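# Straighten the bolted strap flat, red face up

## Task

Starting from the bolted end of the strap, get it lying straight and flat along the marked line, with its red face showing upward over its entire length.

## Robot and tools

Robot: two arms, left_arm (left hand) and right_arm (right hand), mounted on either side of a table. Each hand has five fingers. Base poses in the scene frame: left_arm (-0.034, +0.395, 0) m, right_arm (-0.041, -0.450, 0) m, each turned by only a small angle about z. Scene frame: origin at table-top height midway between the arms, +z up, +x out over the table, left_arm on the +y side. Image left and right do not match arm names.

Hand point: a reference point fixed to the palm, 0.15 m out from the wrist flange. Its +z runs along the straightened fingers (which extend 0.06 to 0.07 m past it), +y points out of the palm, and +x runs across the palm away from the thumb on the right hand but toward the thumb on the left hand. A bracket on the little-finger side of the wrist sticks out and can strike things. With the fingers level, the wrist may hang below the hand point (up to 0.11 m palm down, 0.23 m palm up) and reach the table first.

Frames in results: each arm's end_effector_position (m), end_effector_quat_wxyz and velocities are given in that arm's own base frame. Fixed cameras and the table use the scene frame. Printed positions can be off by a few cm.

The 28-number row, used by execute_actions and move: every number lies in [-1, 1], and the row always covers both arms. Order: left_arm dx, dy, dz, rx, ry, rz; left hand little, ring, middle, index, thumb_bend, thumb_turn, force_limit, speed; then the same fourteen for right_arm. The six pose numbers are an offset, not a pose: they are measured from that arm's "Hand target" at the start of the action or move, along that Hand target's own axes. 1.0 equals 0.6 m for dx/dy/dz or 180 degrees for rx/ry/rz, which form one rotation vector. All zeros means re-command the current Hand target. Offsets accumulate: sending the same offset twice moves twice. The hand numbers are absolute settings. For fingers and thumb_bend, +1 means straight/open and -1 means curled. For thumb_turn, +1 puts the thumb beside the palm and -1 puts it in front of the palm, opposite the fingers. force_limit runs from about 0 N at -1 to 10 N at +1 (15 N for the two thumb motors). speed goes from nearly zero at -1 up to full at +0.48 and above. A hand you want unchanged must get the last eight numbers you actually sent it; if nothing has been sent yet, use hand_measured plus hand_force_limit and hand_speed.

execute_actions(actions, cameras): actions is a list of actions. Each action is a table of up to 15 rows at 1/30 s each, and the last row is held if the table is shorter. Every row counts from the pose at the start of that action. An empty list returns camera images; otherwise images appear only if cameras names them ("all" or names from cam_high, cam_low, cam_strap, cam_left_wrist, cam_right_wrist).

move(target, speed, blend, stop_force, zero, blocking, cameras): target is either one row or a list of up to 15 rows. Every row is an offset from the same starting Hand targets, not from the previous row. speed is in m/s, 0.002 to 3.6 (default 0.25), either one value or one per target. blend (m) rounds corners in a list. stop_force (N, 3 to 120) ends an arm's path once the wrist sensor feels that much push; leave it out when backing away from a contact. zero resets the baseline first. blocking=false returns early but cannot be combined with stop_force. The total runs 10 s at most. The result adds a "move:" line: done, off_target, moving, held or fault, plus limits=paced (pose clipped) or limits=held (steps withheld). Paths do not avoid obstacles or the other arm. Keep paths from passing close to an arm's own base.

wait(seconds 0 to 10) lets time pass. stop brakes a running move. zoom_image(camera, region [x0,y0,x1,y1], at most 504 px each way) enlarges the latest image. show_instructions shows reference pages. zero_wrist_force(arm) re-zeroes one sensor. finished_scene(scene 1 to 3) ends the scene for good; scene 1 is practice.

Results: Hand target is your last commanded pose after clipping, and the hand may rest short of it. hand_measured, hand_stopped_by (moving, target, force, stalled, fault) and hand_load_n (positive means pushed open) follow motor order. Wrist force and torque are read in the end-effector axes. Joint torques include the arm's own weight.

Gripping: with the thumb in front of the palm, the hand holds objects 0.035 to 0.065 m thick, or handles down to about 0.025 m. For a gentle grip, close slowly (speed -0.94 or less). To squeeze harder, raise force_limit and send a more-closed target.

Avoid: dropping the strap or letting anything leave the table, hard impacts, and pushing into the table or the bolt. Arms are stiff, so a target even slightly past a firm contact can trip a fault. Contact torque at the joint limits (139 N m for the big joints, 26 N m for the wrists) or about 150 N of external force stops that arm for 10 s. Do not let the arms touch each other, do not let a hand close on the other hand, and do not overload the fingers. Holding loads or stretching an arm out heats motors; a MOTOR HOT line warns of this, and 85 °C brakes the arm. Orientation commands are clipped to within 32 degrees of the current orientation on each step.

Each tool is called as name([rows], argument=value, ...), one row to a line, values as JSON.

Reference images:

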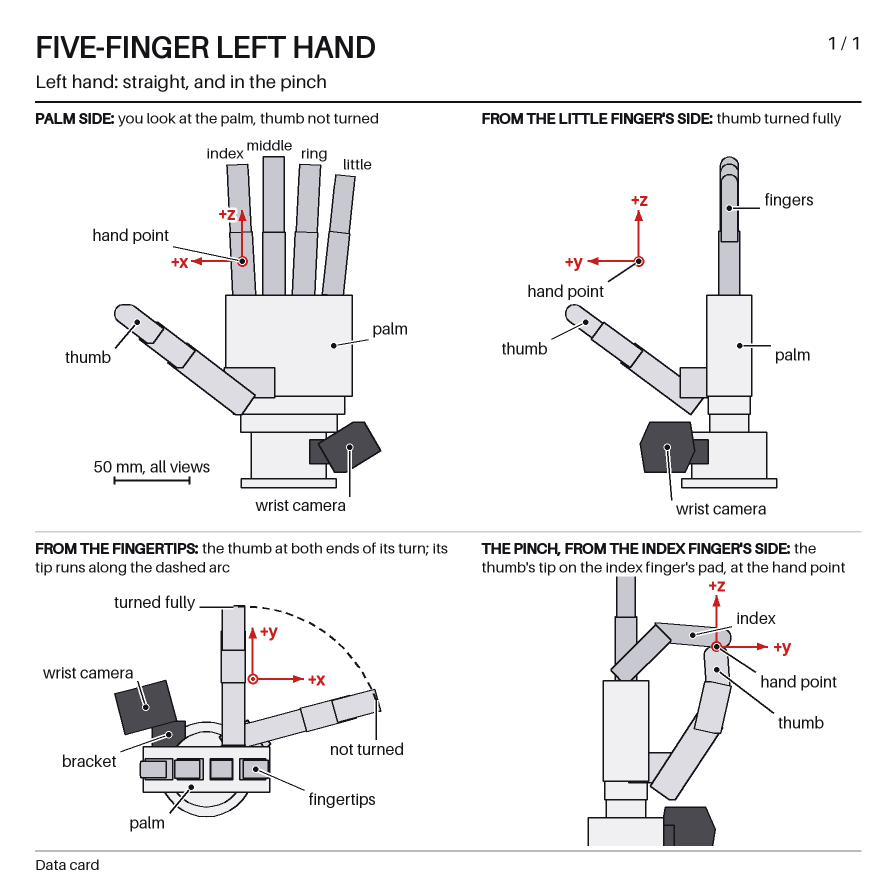

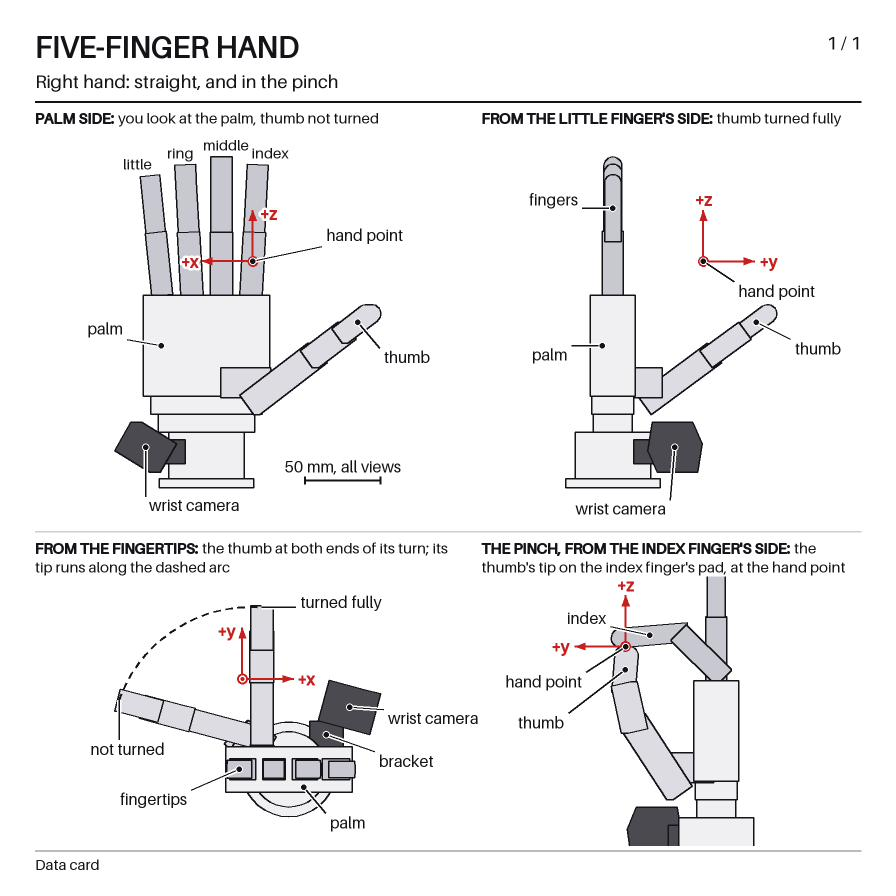

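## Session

execute_actions(actions=[])

zoom_image(camera="cam_strap", region=[130, 150, 480, 350])

zoom_image(camera="cam_low", region=[260, 220, 560, 360])

zoom_image(camera="cam_high", region=[220, 110, 460, 230])

Scene clock: 0.00 s.
left_arm: end_effector_position=(+0.3210, -0.1586, +0.2045) hand_measured=(+1.000, +1.000, +1.000, +1.000, +1.000, +1.000) hand_load_n=(+0.0, +0.0, +0.0, +0.0, +0.0, +0.0) hand_stopped_by=(target, target, target, target, target, target) hand_force_limit=0.00 hand_speed=-0.80 end_effector_quat_wxyz=(-0.313, +0.783, +0.253, +0.475) | right_arm: end_effector_position=(+0.5636, +0.1728, +0.1907) hand_measured=(+1.000, +1.000, +1.000, +1.000, +1.000, +1.000) hand_load_n=(+0.0, -0.5, +0.0, +0.0, +0.0, +0.0) hand_stopped_by=(target, target, target, target, target, target) hand_force_limit=0.00 hand_speed=-0.80 end_effector_quat_wxyz=(-0.290, +0.742, -0.375, +0.475)
Joint positions: left_arm=[2.367 -1.929 -2.107 2.209 -2.768 -0.003] | right_arm=[0.078 -1.469 1.848 0.012 1.568 -3.697]
Joint velocities: within noise
Joint torques (N m): no reading
Wrist force (N): no reading
Wrist torque (N m): no reading
Wrist force, peak (N): no reading
Hand target: left_arm +0.3210, -0.1586, +0.2045; -0.313, +0.783, +0.253, +0.475 | right_arm +0.5636, +0.1728, +0.1907; -0.290, +0.742, -0.375, +0.475

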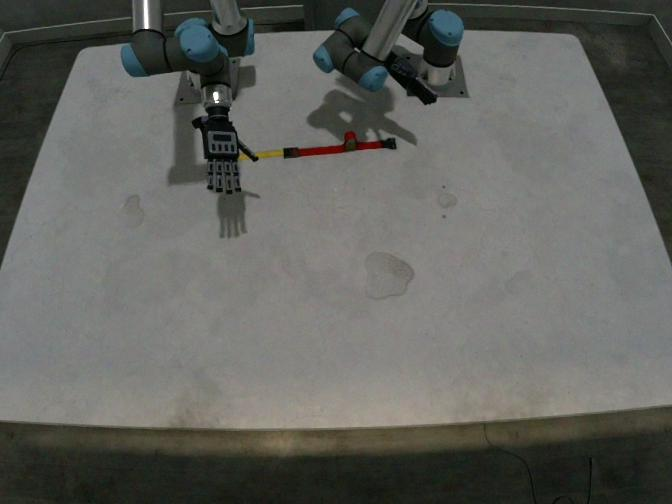

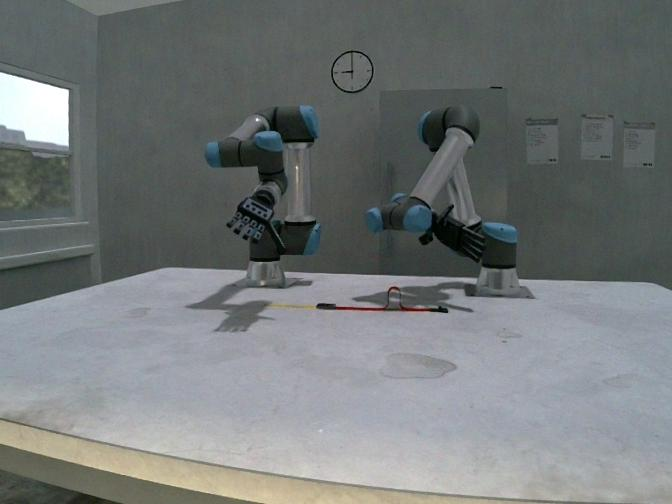

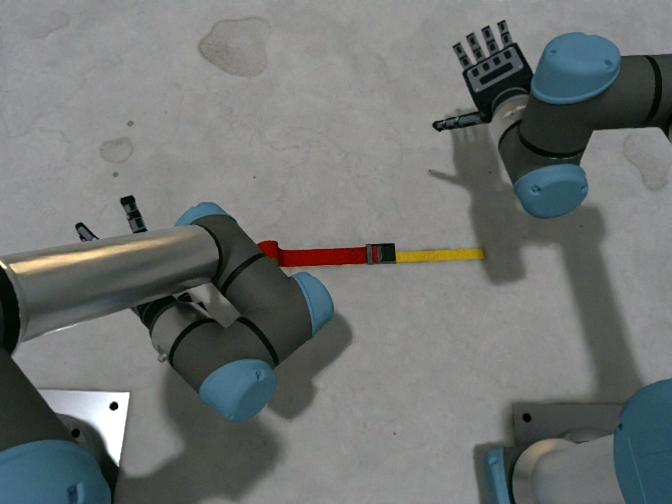

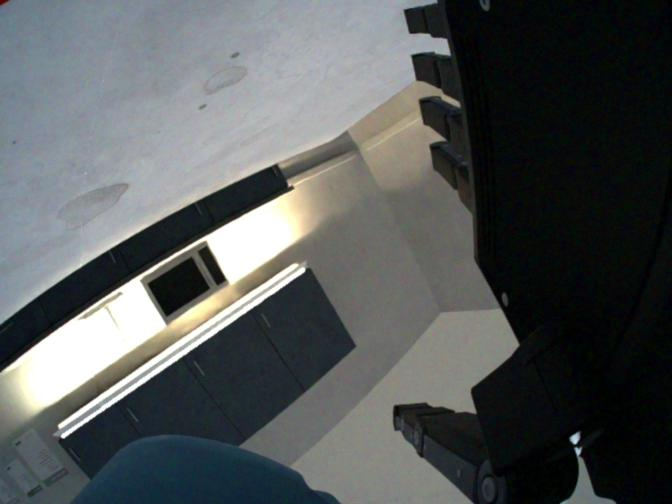

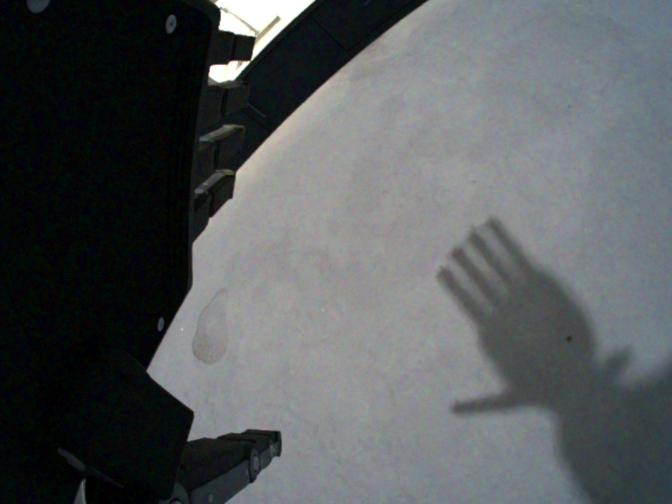

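Scaled by 1.440 from the camera's 672x504 image, which has a finer 960x720 frame.

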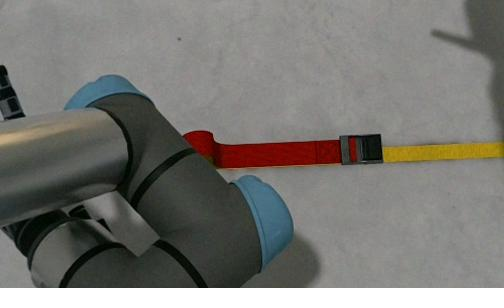

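Scaled by 1.680 from the camera's 672x504 image, which has a finer 960x720 frame.

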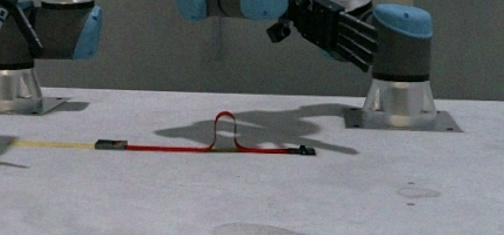

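Scaled by 2.100 from the camera's 672x504 image, which has a finer 960x720 frame.

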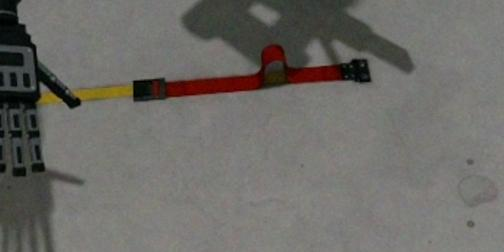

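move([
  [0.3298,-0.4788,0.4717,0,0,0,1,1,1,1,1,1,0,-0.8,0,0,0,0,0,0,1,1,1,1,1,1,0,-0.8],
  [0.3298,-0.4788,0.4717,0,0,0,1,1,1,1,1,1,0,-0.8,-0.2805,0.0425,-0.3127,-0.1648,-0.2683,-0.2826,1,1,1,1,1,1,0,-0.8],
], speed=[0.4,0.35], cameras=["cam_strap","cam_low","cam_high","cam_right_wrist"])

zoom_image(camera="cam_strap", region=[320, 170, 500, 300])

Scene clock: 62.67 s.
left_arm: end_effector_position=(+0.3708, +0.2617, +0.3549) hand_measured=(+1.000, +1.000, +1.000, +1.000, +1.000, +1.000) hand_load_n=(+0.0, +0.0, +0.0, +0.0, +0.0, -0.5) hand_stopped_by=(target, target, target, target, target, target) hand_force_limit=0.00 hand_speed=-0.80 end_effector_quat_wxyz=(-0.313, +0.783, +0.253, +0.475) | right_arm: end_effector_position=(+0.3384, +0.2846, +0.1602) hand_measured=(+1.000, +1.000, +1.000, +1.000, +1.000, +1.000) hand_load_n=(+0.0, +0.0, +0.0, +0.0, +0.0, +0.0) hand_stopped_by=(target, target, target, target, target, target) hand_force_limit=0.00 hand_speed=-0.80 end_effector_quat_wxyz=(-0.001, +0.994, +0.010, +0.113)
Joint positions: left_arm=[4.448 -1.089 -2.095 2.793 -1.188 1.994] | right_arm=[0.545 -1.161 1.477 1.057 1.683 -4.199]
Joint torques (N m): left_arm=[12.53 -5.64 26.94 -1.88 2.12 1.91] | right_arm=[8.76 -27.57 -28.87 4.4 1.51 -1.24]
Wrist force (N): left_arm=[-0.5 -0.3 0.0] | right_arm=[-0.5 0.5 -0.4]
Wrist torque (N m): left_arm=[-0.06 0.07 -0.05] | right_arm=[-0.07 -0.07 -0.07]
Wrist force, peak (N): left_arm=[0.6 -1.0 1.2] | right_arm=[-0.9 -0.6 -0.4]
Hand target: left_arm +0.3708, +0.2617, +0.3549; -0.313, +0.783, +0.253, +0.475 | right_arm +0.3384, +0.2847, +0.1602; -0.001, +0.994, +0.010, +0.113
Off the commanded pose: left_arm 0.000 m, 0 deg | right_arm 0.000 m, 0 deg.
move: done
Images, in order (width x height): cam_high 672x504, cam_low 672x504, cam_strap 672x504, cam_right_wrist 672x504.

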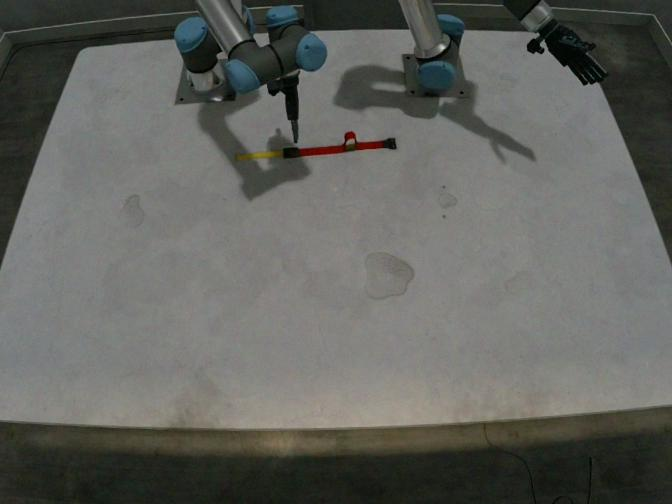

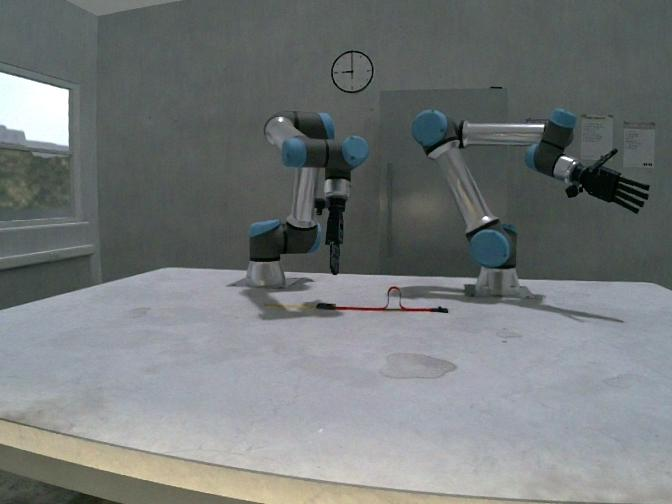

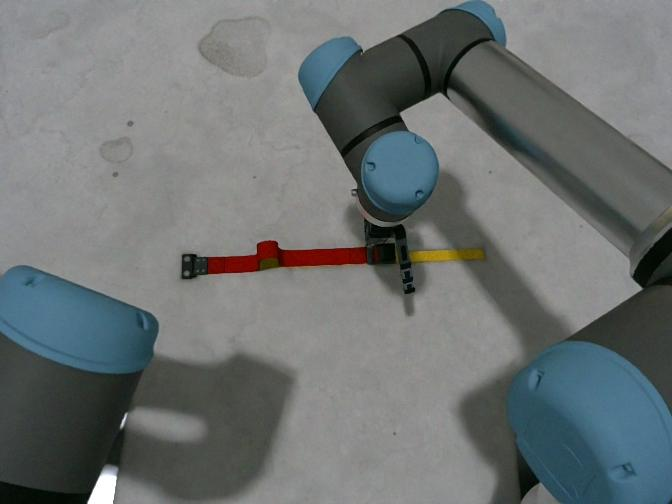

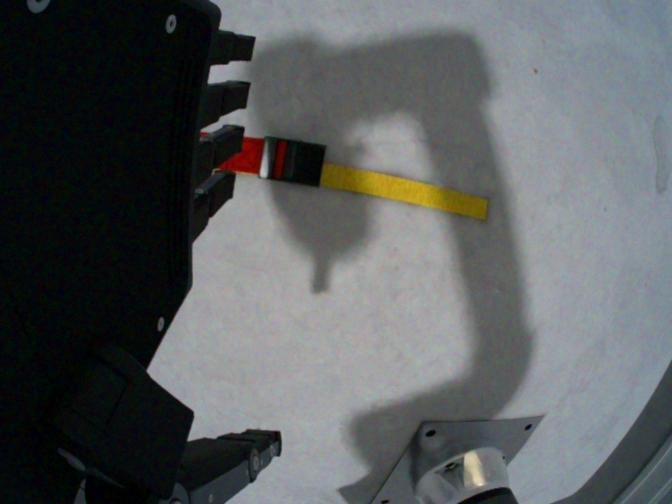

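Scaled by 2.800 from the camera's 672x504 image, which has a finer 960x720 frame.

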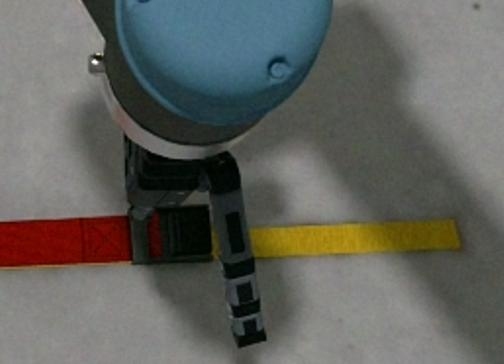

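move(target=[0,0,0,0,0,0,1,1,1,1,1,1,0,-0.8,-0.0225,-0.0417,0.0974,0,0,0,1,1,1,1,1,1,0,-0.8], speed=0.2, cameras=["cam_strap","cam_low","cam_high","cam_right_wrist"])

zoom_image(camera="cam_strap", region=[320, 200, 420, 290])

zoom_image(camera="cam_low", region=[280, 230, 420, 330])

zoom_image(camera="cam_high", region=[250, 80, 350, 180])

Scene clock: 75.93 s.
left_arm: end_effector_position=(+0.3708, +0.2617, +0.3549) hand_measured=(+1.000, +1.000, +1.000, +1.000, +1.000, +1.000) hand_load_n=(+0.0, +0.0, +0.0, +0.0, +0.0, +0.0) hand_stopped_by=(target, target, target, target, target, target) hand_force_limit=0.00 hand_speed=-0.80 end_effector_quat_wxyz=(-0.313, +0.783, +0.253, +0.475) | right_arm: end_effector_position=(+0.3378, +0.3096, +0.1002) hand_measured=(+1.000, +1.000, +1.000, +1.000, +1.000, +1.000) hand_load_n=(+0.0, +0.0, +0.0, +0.0, +0.0, +0.0) hand_stopped_by=(target, target, target, target, target, target) hand_force_limit=0.00 hand_speed=-0.80 end_effector_quat_wxyz=(-0.001, +0.994, +0.010, +0.113)
Joint positions: left_arm=[4.448 -1.089 -2.095 2.793 -1.188 1.994] | right_arm=[0.592 -1.066 1.499 0.946 1.692 -4.152]
Joint torques (N m): left_arm=[12.72 -1.33 19.68 -1.9 1.94 1.86] | right_arm=[9.65 -30.03 -27.6 -0.8 1.61 1.1]
Wrist force (N): left_arm=[-0.6 -0.5 0.1] | right_arm=[-0.6 0.2 -0.3]
Wrist torque (N m): left_arm=[-0.09 0.08 -0.06] | right_arm=[-0.12 -0.05 -0.28]
Wrist force, peak (N): left_arm=[-1.0 -0.2 0.2] | right_arm=[-0.1 0.6 -1.3]
Hand target: left_arm +0.3708, +0.2617, +0.3549; -0.313, +0.783, +0.253, +0.475 | right_arm +0.3379, +0.3097, +0.1002; -0.001, +0.994, +0.010, +0.113
Off the commanded pose: left_arm 0.000 m, 0 deg | right_arm 0.000 m, 0 deg.
move: done
Images, in order (width x height): cam_high 672x504, cam_low 672x504, cam_strap 672x504, cam_right_wrist 672x504.

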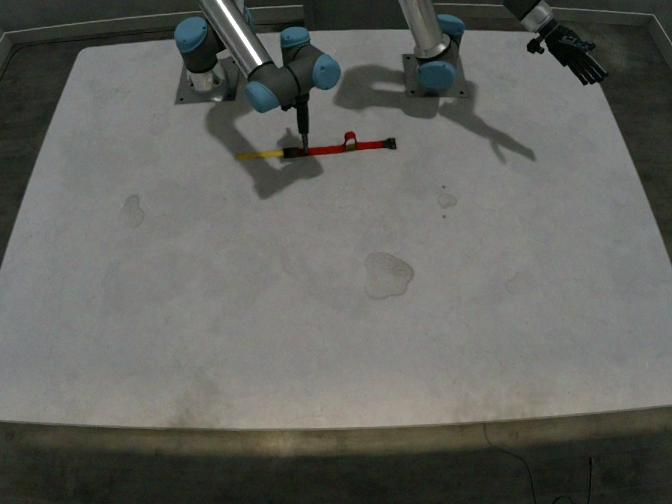

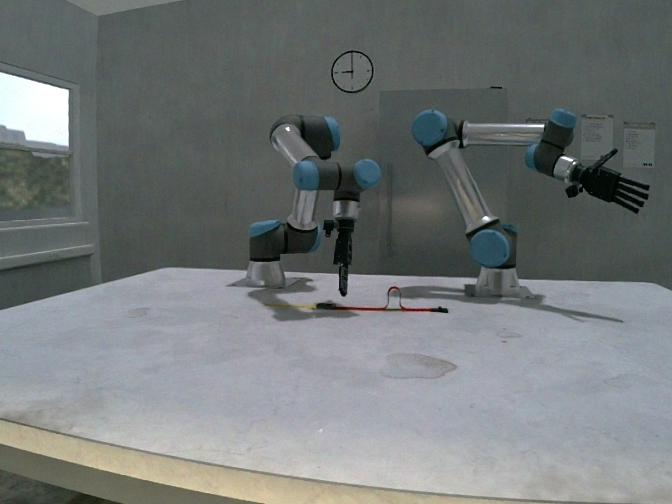

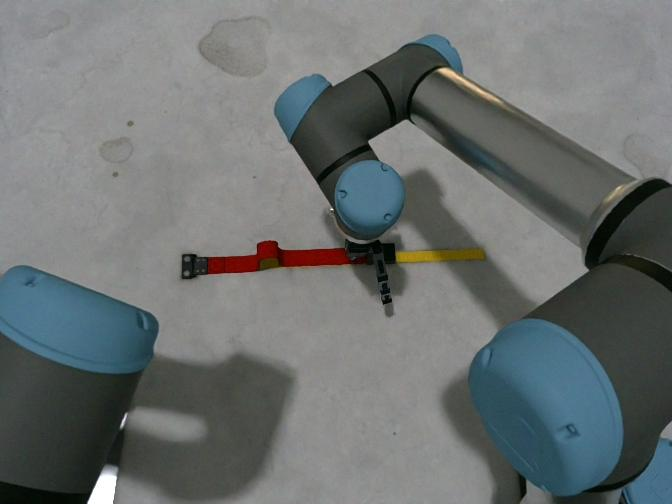

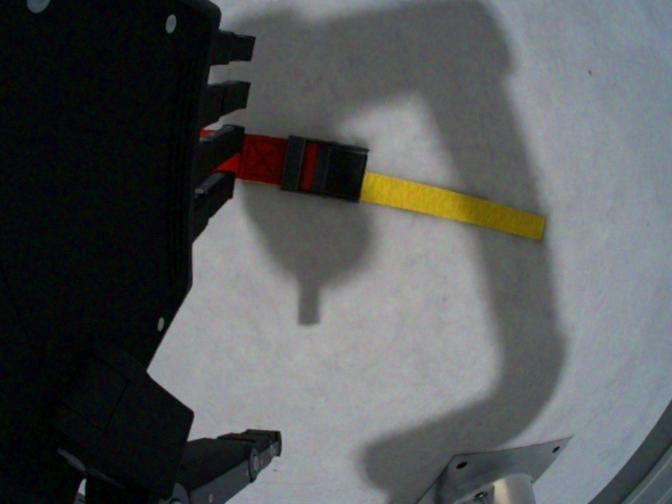

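Scaled by 5.040 from the camera's 672x504 image, which has a finer 960x720 frame.

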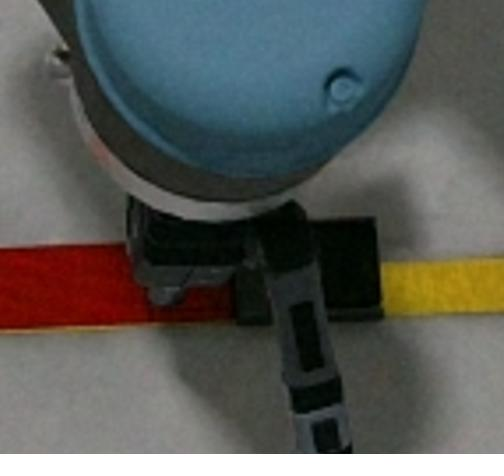

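Scaled by 3.600 from the camera's 672x504 image, which has a finer 960x720 frame.

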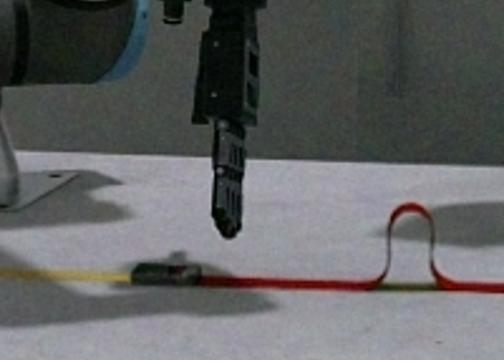

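Scaled by 5.040 from the camera's 672x504 image, which has a finer 960x720 frame.

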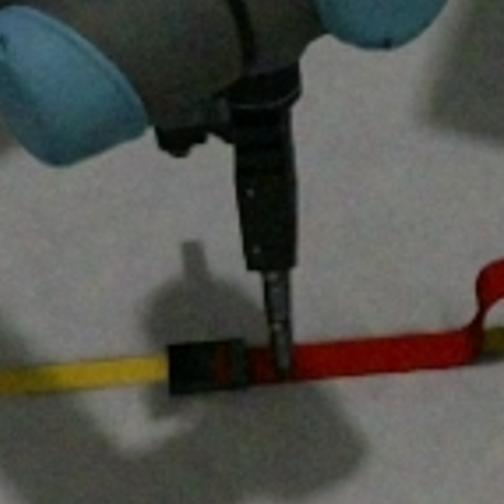

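zoom_image(camera="cam_high", region=[280, 120, 330, 170])

zoom_image(camera="cam_strap", region=[335, 235, 385, 275])

zoom_image(camera="cam_right_wrist", region=[180, 20, 380, 240])

Scaled by 10.080 from the camera's 672x504 image, which has a finer 960x720 frame.

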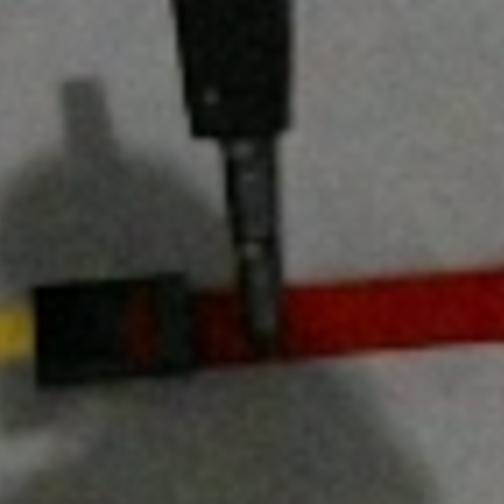

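Scaled by 10.080 from the camera's 672x504 image, which has a finer 960x720 frame.

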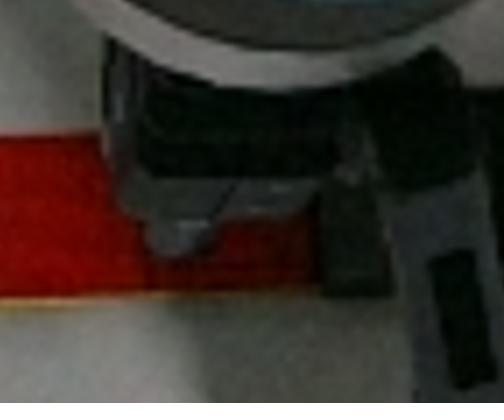

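Scaled by 2.291 from the camera's 672x504 image, which has a finer 960x720 frame.

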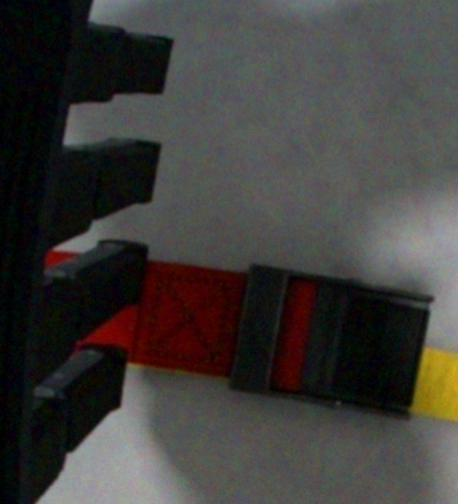

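move(target=[0,0,0,0,0,0,1,1,1,1,1,1,0,-0.8,-0.0123,0,0.0531,0,0,0,1,1,1,1,1,1,0,-0.8], speed=0.04, stop_force=4, cameras=["cam_strap","cam_low","cam_right_wrist"])

zoom_image(camera="cam_low", region=[280, 230, 420, 330])

zoom_image(camera="cam_strap", region=[320, 200, 420, 290])

Scene clock: 114.37 s.
left_arm: end_effector_position=(+0.3708, +0.2617, +0.3549) hand_measured=(+1.000, +1.000, +1.000, +1.000, +1.000, +1.000) hand_load_n=(+0.0, +0.0, +0.0, +0.0, +0.0, +0.0) hand_stopped_by=(target, target, target, target, target, target) hand_force_limit=0.00 hand_speed=-0.80 end_effector_quat_wxyz=(-0.313, +0.783, +0.253, +0.475) | right_arm: end_effector_position=(+0.3379, +0.3097, +0.0675) hand_measured=(+1.000, +1.000, +1.000, +1.000, +1.000, +1.000) hand_load_n=(+0.0, +0.0, +0.0, +0.0, +0.0, +0.0) hand_stopped_by=(target, target, target, target, target, target) hand_force_limit=0.00 hand_speed=-0.80 end_effector_quat_wxyz=(-0.001, +0.994, +0.010, +0.113)
Joint positions: left_arm=[4.448 -1.089 -2.095 2.793 -1.188 1.994] | right_arm=[0.592 -1.032 1.537 0.873 1.692 -4.152]
Joint torques (N m): left_arm=[12.88 0.82 19.63 -1.88 2 1.81] | right_arm=[9.07 -30.3 -3.73 -0.8 1.43 0.46]
Wrist force (N): left_arm=[-0.5 -0.3 0.3] | right_arm=[-0.4 0.3 -0.2]
Wrist torque (N m): left_arm=[-0.07 0.08 -0.06] | right_arm=[-0.11 -0.10 -0.26]
Wrist force, peak (N): left_arm=[-0.9 -0.3 0.4] | right_arm=[-0.6 0.4 -0.4]
Hand target: left_arm +0.3708, +0.2617, +0.3549; -0.313, +0.783, +0.253, +0.475 | right_arm +0.3379, +0.3097, +0.0675; -0.001, +0.994, +0.010, +0.113
Off the commanded pose: left_arm 0.000 m, 0 deg | right_arm 0.000 m, 0 deg.
move: done
Images, in order (width x height): cam_low 672x504, cam_strap 672x504, cam_right_wrist 672x504.

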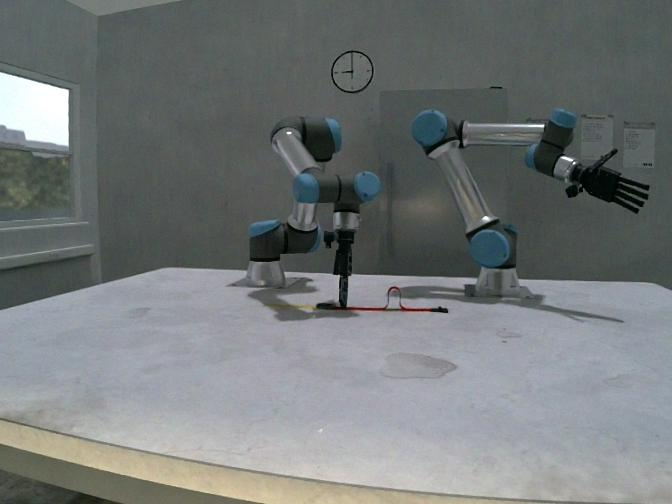

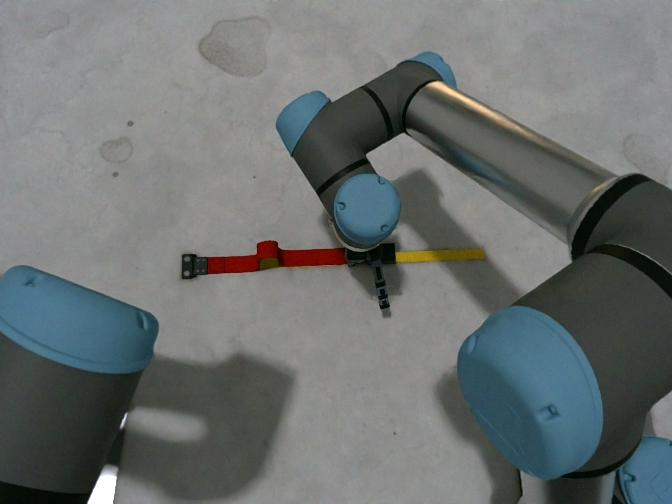

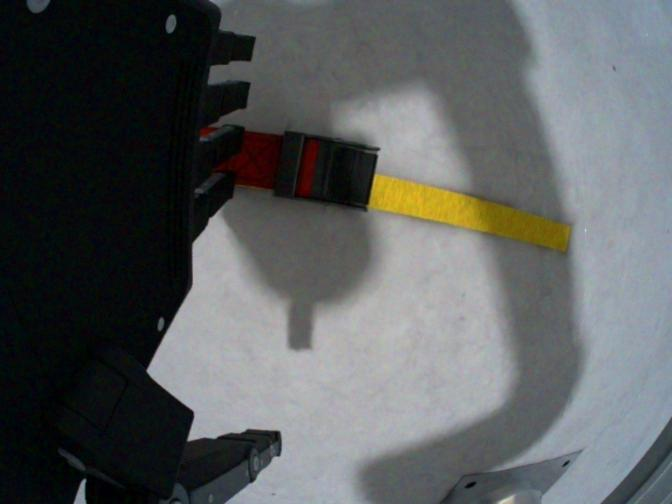

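Scaled by 3.600 from the camera's 672x504 image, which has a finer 960x720 frame.

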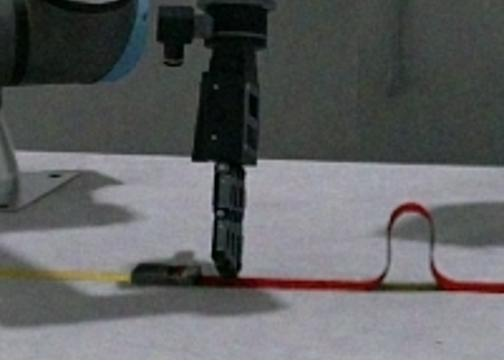

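Scaled by 5.040 from the camera's 672x504 image, which has a finer 960x720 frame.

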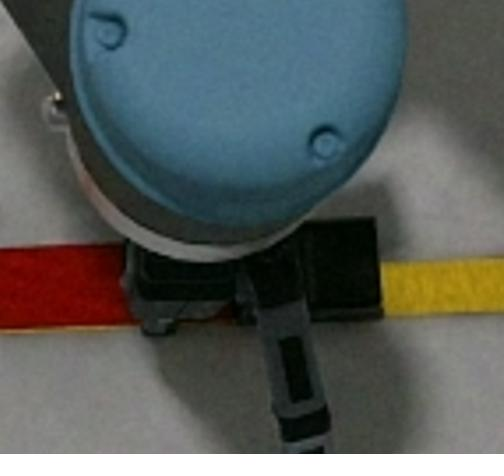

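move([
  [0,0,0,0,0,0,1,1,1,1,1,1,0,-0.8,0.0049,0.01,0.0011,0,0,0,1,1,1,1,1,1,0,-0.8],
  [0,0,0,0,0,0,1,1,1,1,1,1,0,-0.8,0.0049,0.1533,0.0011,0,0,0,1,1,1,1,1,1,0,-0.8],
], speed=0.05, stop_force=15, cameras=["cam_strap","cam_low","cam_right_wrist"])

zoom_image(camera="cam_low", region=[260, 230, 460, 330])

zoom_image(camera="cam_strap", region=[340, 200, 500, 290])

zoom_image(camera="cam_strap", region=[170, 220, 350, 300])

Scene clock: 124.17 s.
left_arm: end_effector_position=(+0.3708, +0.2617, +0.3549) hand_measured=(+1.000, +1.000, +1.000, +1.000, +1.000, +1.000) hand_load_n=(+0.0, +0.0, +0.0, +0.0, +0.0, +0.0) hand_stopped_by=(target, target, target, target, target, target) hand_force_limit=0.00 hand_speed=-0.80 end_effector_quat_wxyz=(-0.313, +0.783, +0.253, +0.475) | right_arm: end_effector_position=(+0.3427, +0.2178, +0.0675) hand_measured=(+1.000, +1.000, +1.000, +1.000, +1.000, +1.000) hand_load_n=(-0.5, +0.0, +0.0, +0.0, +0.0, +0.0) hand_stopped_by=(target, target, target, target, target, target) hand_force_limit=0.00 hand_speed=-0.80 end_effector_quat_wxyz=(-0.001, +0.994, +0.010, +0.113)
Joint positions: left_arm=[4.448 -1.089 -2.095 2.793 -1.188 1.994] | right_arm=[0.398 -1.167 1.744 0.782 1.654 -4.343]
Joint torques (N m): left_arm=[12.96 1.32 18.9 -1.87 1.95 1.85] | right_arm=[-9.48 -42.78 -4.16 -0.75 -1.08 -1.24]
Wrist force (N): left_arm=[-0.7 -0.2 0.2] | right_arm=[-0.4 0.0 -0.3]
Wrist torque (N m): left_arm=[-0.05 0.09 -0.06] | right_arm=[-0.13 -0.07 -0.07]
Wrist force, peak (N): left_arm=[-1.0 -0.3 -0.1] | right_arm=[-0.8 0.1 -0.5]
Hand target: left_arm +0.3708, +0.2617, +0.3549; -0.313, +0.783, +0.253, +0.475 | right_arm +0.3427, +0.2178, +0.0675; -0.001, +0.994, +0.010, +0.113
Off the commanded pose: left_arm 0.000 m, 0 deg | right_arm 0.000 m, 0 deg.
move: done
Images, in order (width x height): cam_low 672x504, cam_strap 672x504, cam_right_wrist 672x504.

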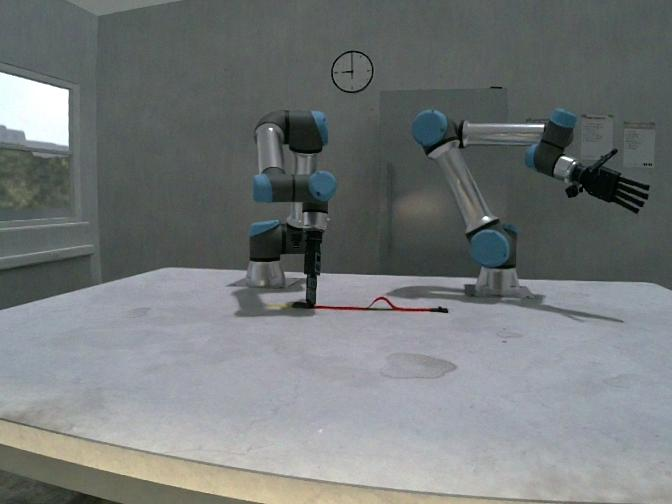

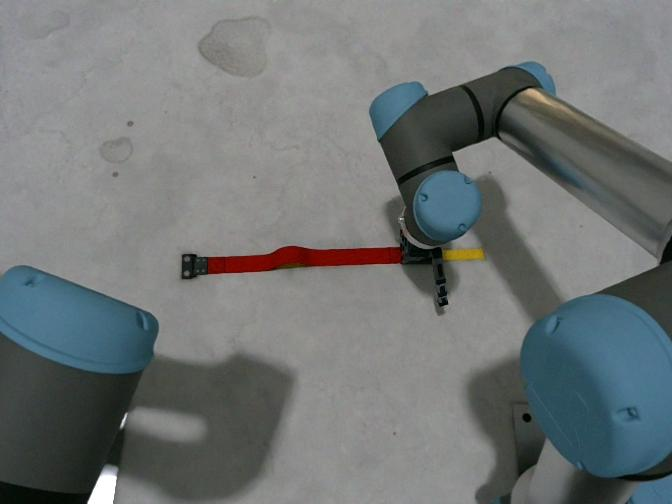

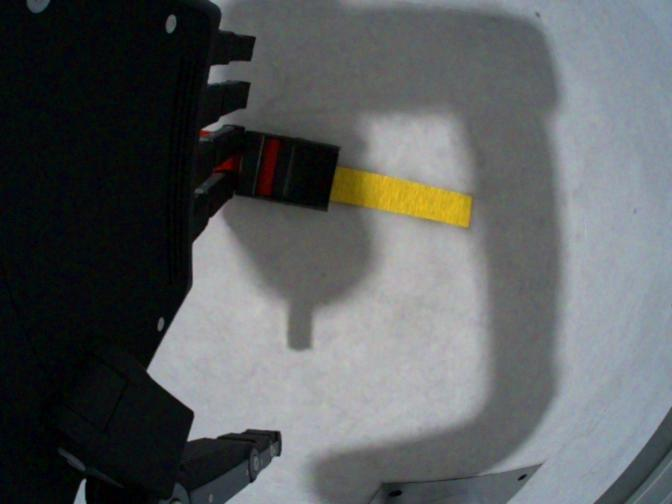

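Scaled by 2.520 from the camera's 672x504 image, which has a finer 960x720 frame.

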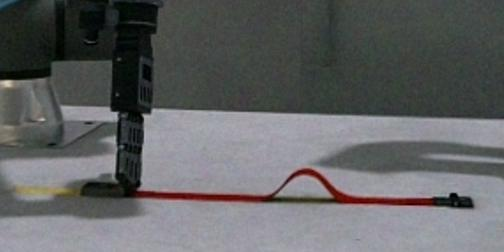

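Scaled by 3.150 from the camera's 672x504 image, which has a finer 960x720 frame.

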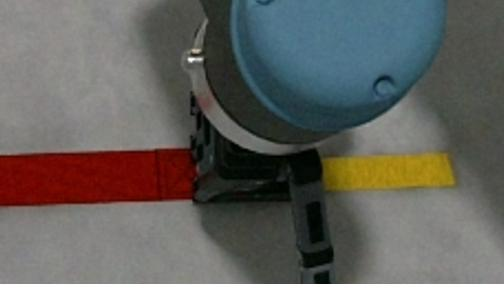

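Scaled by 2.800 from the camera's 672x504 image, which has a finer 960x720 frame.

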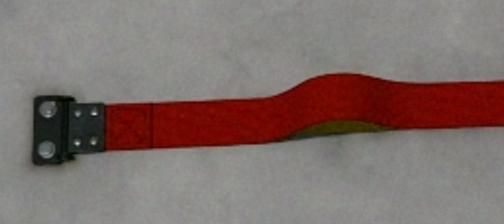

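move(target=[0,0,0,0,0,0,1,1,1,1,1,1,0,-0.8,0,0.0417,0,0,0,0,1,1,1,1,1,1,0,-0.8], speed=0.04, stop_force=8, cameras=["cam_strap","cam_low","cam_right_wrist"])

zoom_image(camera="cam_low", region=[260, 230, 460, 330])

zoom_image(camera="cam_strap", region=[340, 200, 500, 290])

zoom_image(camera="cam_strap", region=[170, 220, 350, 300])

Scene clock: 133.90 s.
left_arm: end_effector_position=(+0.3708, +0.2617, +0.3549) hand_measured=(+1.000, +1.000, +1.000, +1.000, +1.000, +1.000) hand_load_n=(+0.0, +0.0, +0.0, +0.0, +0.0, -0.5) hand_stopped_by=(target, target, target, target, target, target) hand_force_limit=0.00 hand_speed=-0.80 end_effector_quat_wxyz=(-0.313, +0.783, +0.253, +0.475) | right_arm: end_effector_position=(+0.3432, +0.1940, +0.0675) hand_measured=(+1.000, +1.000, +1.000, +1.000, +1.000, +1.000) hand_load_n=(+0.0, +0.0, +1.0, +0.0, +0.0, +0.0) hand_stopped_by=(target, target, target, target, target, target) hand_force_limit=0.00 hand_speed=-0.80 end_effector_quat_wxyz=(-0.001, +0.994, +0.010, +0.113)
Joint positions: left_arm=[4.448 -1.089 -2.095 2.793 -1.188 1.994] | right_arm=[0.341 -1.199 1.791 0.763 1.641 -4.399]
Joint torques (N m): left_arm=[12.86 0.73 19.49 -1.74 2.1 1.86] | right_arm=[7.11 -21.41 -24.43 4.84 3.24 0.96]
Wrist force (N): left_arm=[-0.6 -0.2 0.0] | right_arm=[-0.5 -7.1 -1.8]
Wrist torque (N m): left_arm=[-0.03 0.09 -0.07] | right_arm=[0.19 -0.11 -0.37]
Wrist force, peak (N): left_arm=[-1.1 -0.1 0.1] | right_arm=[-0.3 -10.4 -2.4]
Hand target: left_arm +0.3708, +0.2617, +0.3549; -0.313, +0.783, +0.253, +0.475 | right_arm +0.3432, +0.1940, +0.0675; -0.001, +0.994, +0.010, +0.113 (not the last commanded pose)
Off the commanded pose: left_arm 0.000 m, 0 deg | right_arm 0.001 m, 0 deg.
move: contact (right_arm)
Images, in order (width x height): cam_low 672x504, cam_strap 672x504, cam_right_wrist 672x504.

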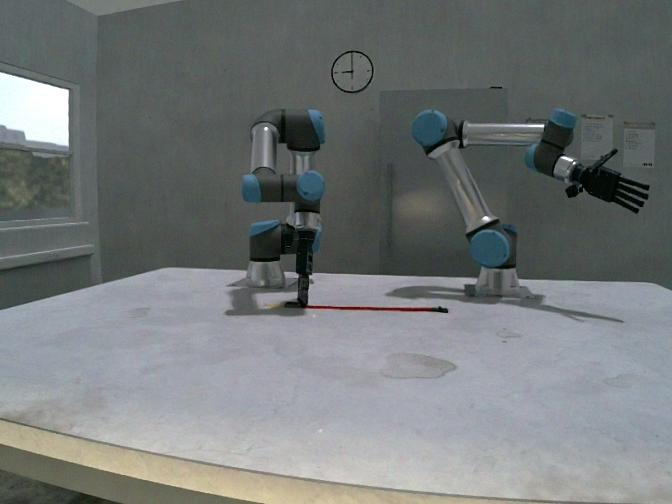

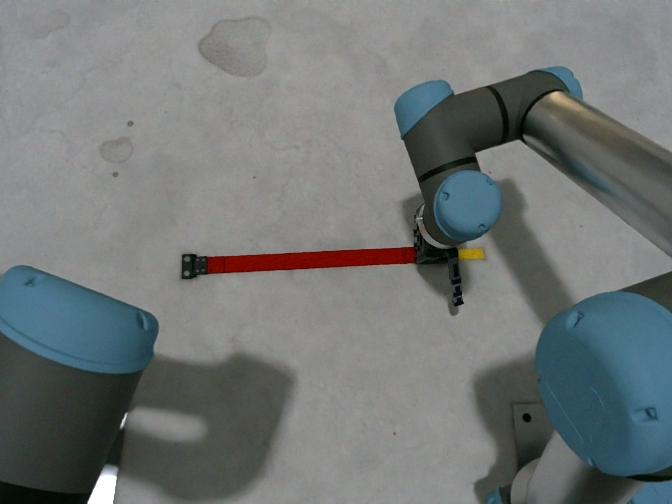

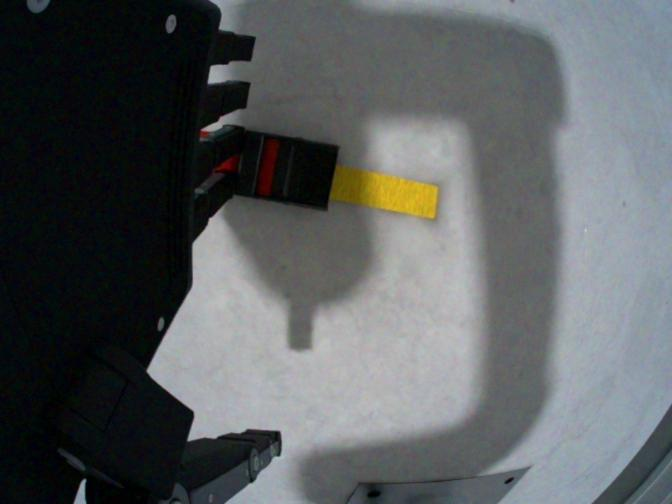

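Scaled by 2.520 from the camera's 672x504 image, which has a finer 960x720 frame.

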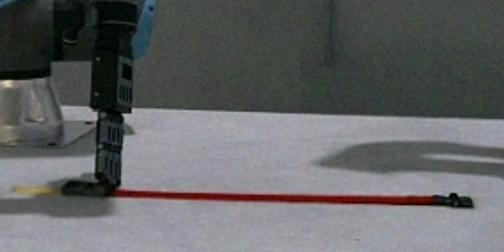

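Scaled by 3.150 from the camera's 672x504 image, which has a finer 960x720 frame.

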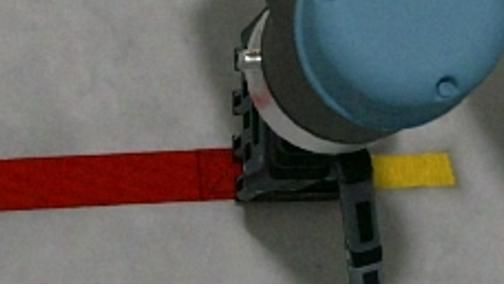

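Scaled by 2.800 from the camera's 672x504 image, which has a finer 960x720 frame.

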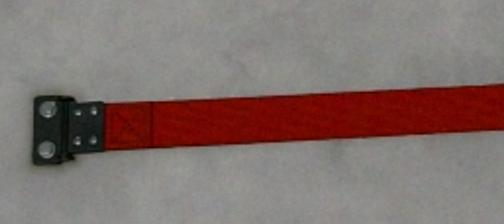

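move([
  [0,0,0,0,0,0,1,1,1,1,1,1,0,-0.8,0,-0.0083,0,0,0,0,1,1,1,1,1,1,0,-0.8],
  [0,0,0,0,0,0,1,1,1,1,1,1,0,-0.8,0.0375,-0.0083,-0.1623,0,0,0,1,1,1,1,1,1,0,-0.8],
  [0,0,0,0,0,0,1,1,1,1,1,1,0,-0.8,0.0375,0.2,-0.1623,0,0,0,1,1,1,1,1,1,0,-0.8],
], speed=[0.05,0.12,0.25], cameras=["cam_strap","cam_low","cam_right_wrist"])

zoom_image(camera="cam_strap", region=[330, 210, 500, 300])

zoom_image(camera="cam_strap", region=[170, 210, 340, 300])

zoom_image(camera="cam_low", region=[260, 230, 460, 330])

Scene clock: 144.60 s.
left_arm: end_effector_position=(+0.3708, +0.2617, +0.3549) hand_measured=(+1.000, +1.000, +1.000, +1.000, +1.000, +1.000) hand_load_n=(+0.0, +0.0, +0.0, +0.0, +0.0, +0.0) hand_stopped_by=(target, target, target, target, target, target) hand_force_limit=0.00 hand_speed=-0.80 end_effector_quat_wxyz=(-0.313, +0.783, +0.253, +0.475) | right_arm: end_effector_position=(+0.3456, +0.0740, +0.1673) hand_measured=(+1.000, +1.000, +1.000, +1.000, +1.000, +1.000) hand_load_n=(+0.0, +0.0, +0.0, +0.0, +0.0, +0.5) hand_stopped_by=(target, target, target, target, target, target) hand_force_limit=0.00 hand_speed=-0.80 end_effector_quat_wxyz=(-0.001, +0.994, +0.010, +0.113)
Joint positions: left_arm=[4.448 -1.089 -2.095 2.793 -1.188 1.994] | right_arm=[0.001 -1.452 1.827 0.968 1.566 -4.731]
Joint torques (N m): left_arm=[13.32 0.74 19.64 -1.83 1.96 1.85] | right_arm=[-10.37 -32.1 -5.84 -0.27 -1.33 -1.31]
Wrist force (N): left_arm=[-0.7 -0.4 0.0] | right_arm=[-0.4 0.4 -0.2]
Wrist torque (N m): left_arm=[-0.07 0.09 -0.07] | right_arm=[-0.08 -0.08 -0.07]
Wrist force, peak (N): left_arm=[-0.8 -0.6 0.5] | right_arm=[-0.8 -7.2 -1.9]
Hand target: left_arm +0.3708, +0.2617, +0.3549; -0.313, +0.783, +0.253, +0.475 | right_arm +0.3456, +0.0740, +0.1673; -0.001, +0.994, +0.010, +0.113
Off the commanded pose: left_arm 0.000 m, 0 deg | right_arm 0.000 m, 0 deg.
move: done
Images, in order (width x height): cam_low 672x504, cam_strap 672x504, cam_right_wrist 672x504.

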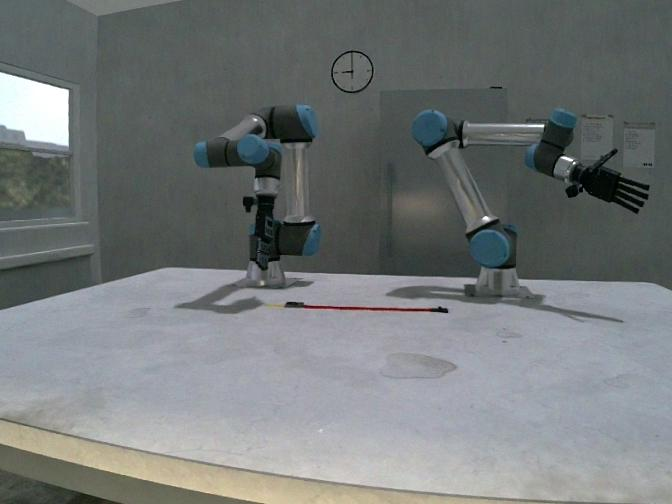

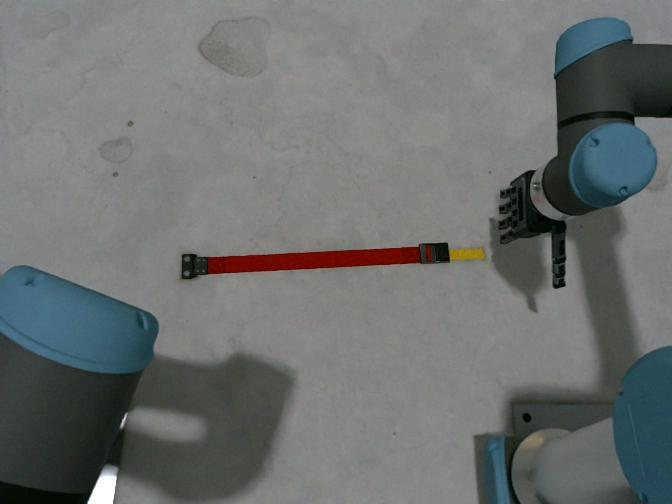

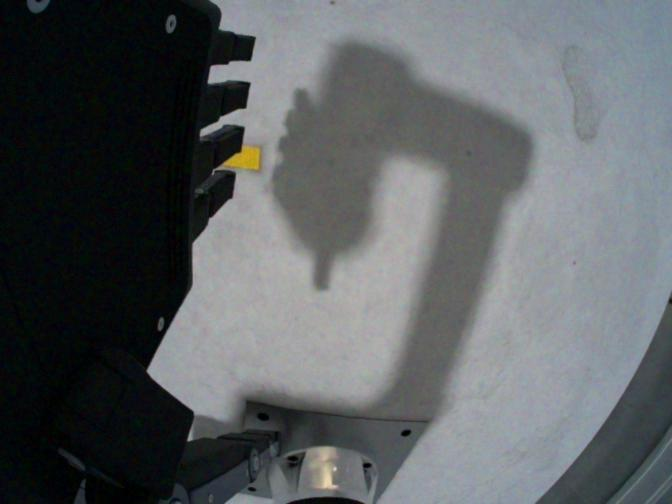

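Scaled by 2.965 from the camera's 672x504 image, which has a finer 960x720 frame.

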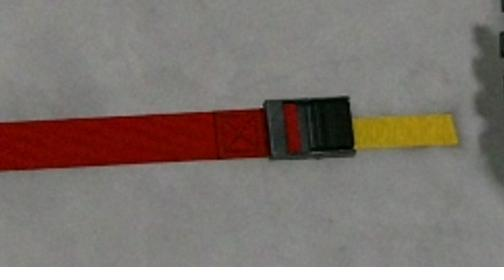

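Scaled by 2.965 from the camera's 672x504 image, which has a finer 960x720 frame.

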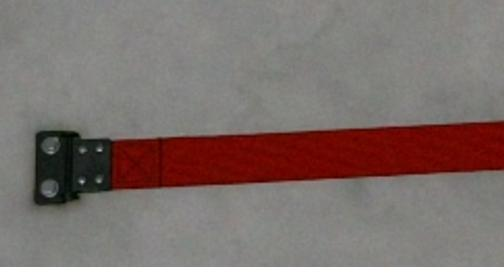

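Scaled by 2.520 from the camera's 672x504 image, which has a finer 960x720 frame.

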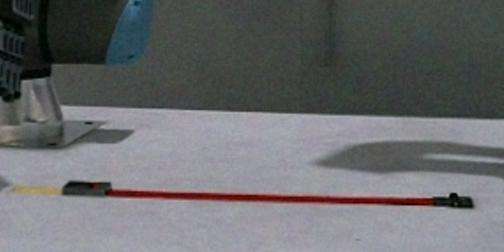

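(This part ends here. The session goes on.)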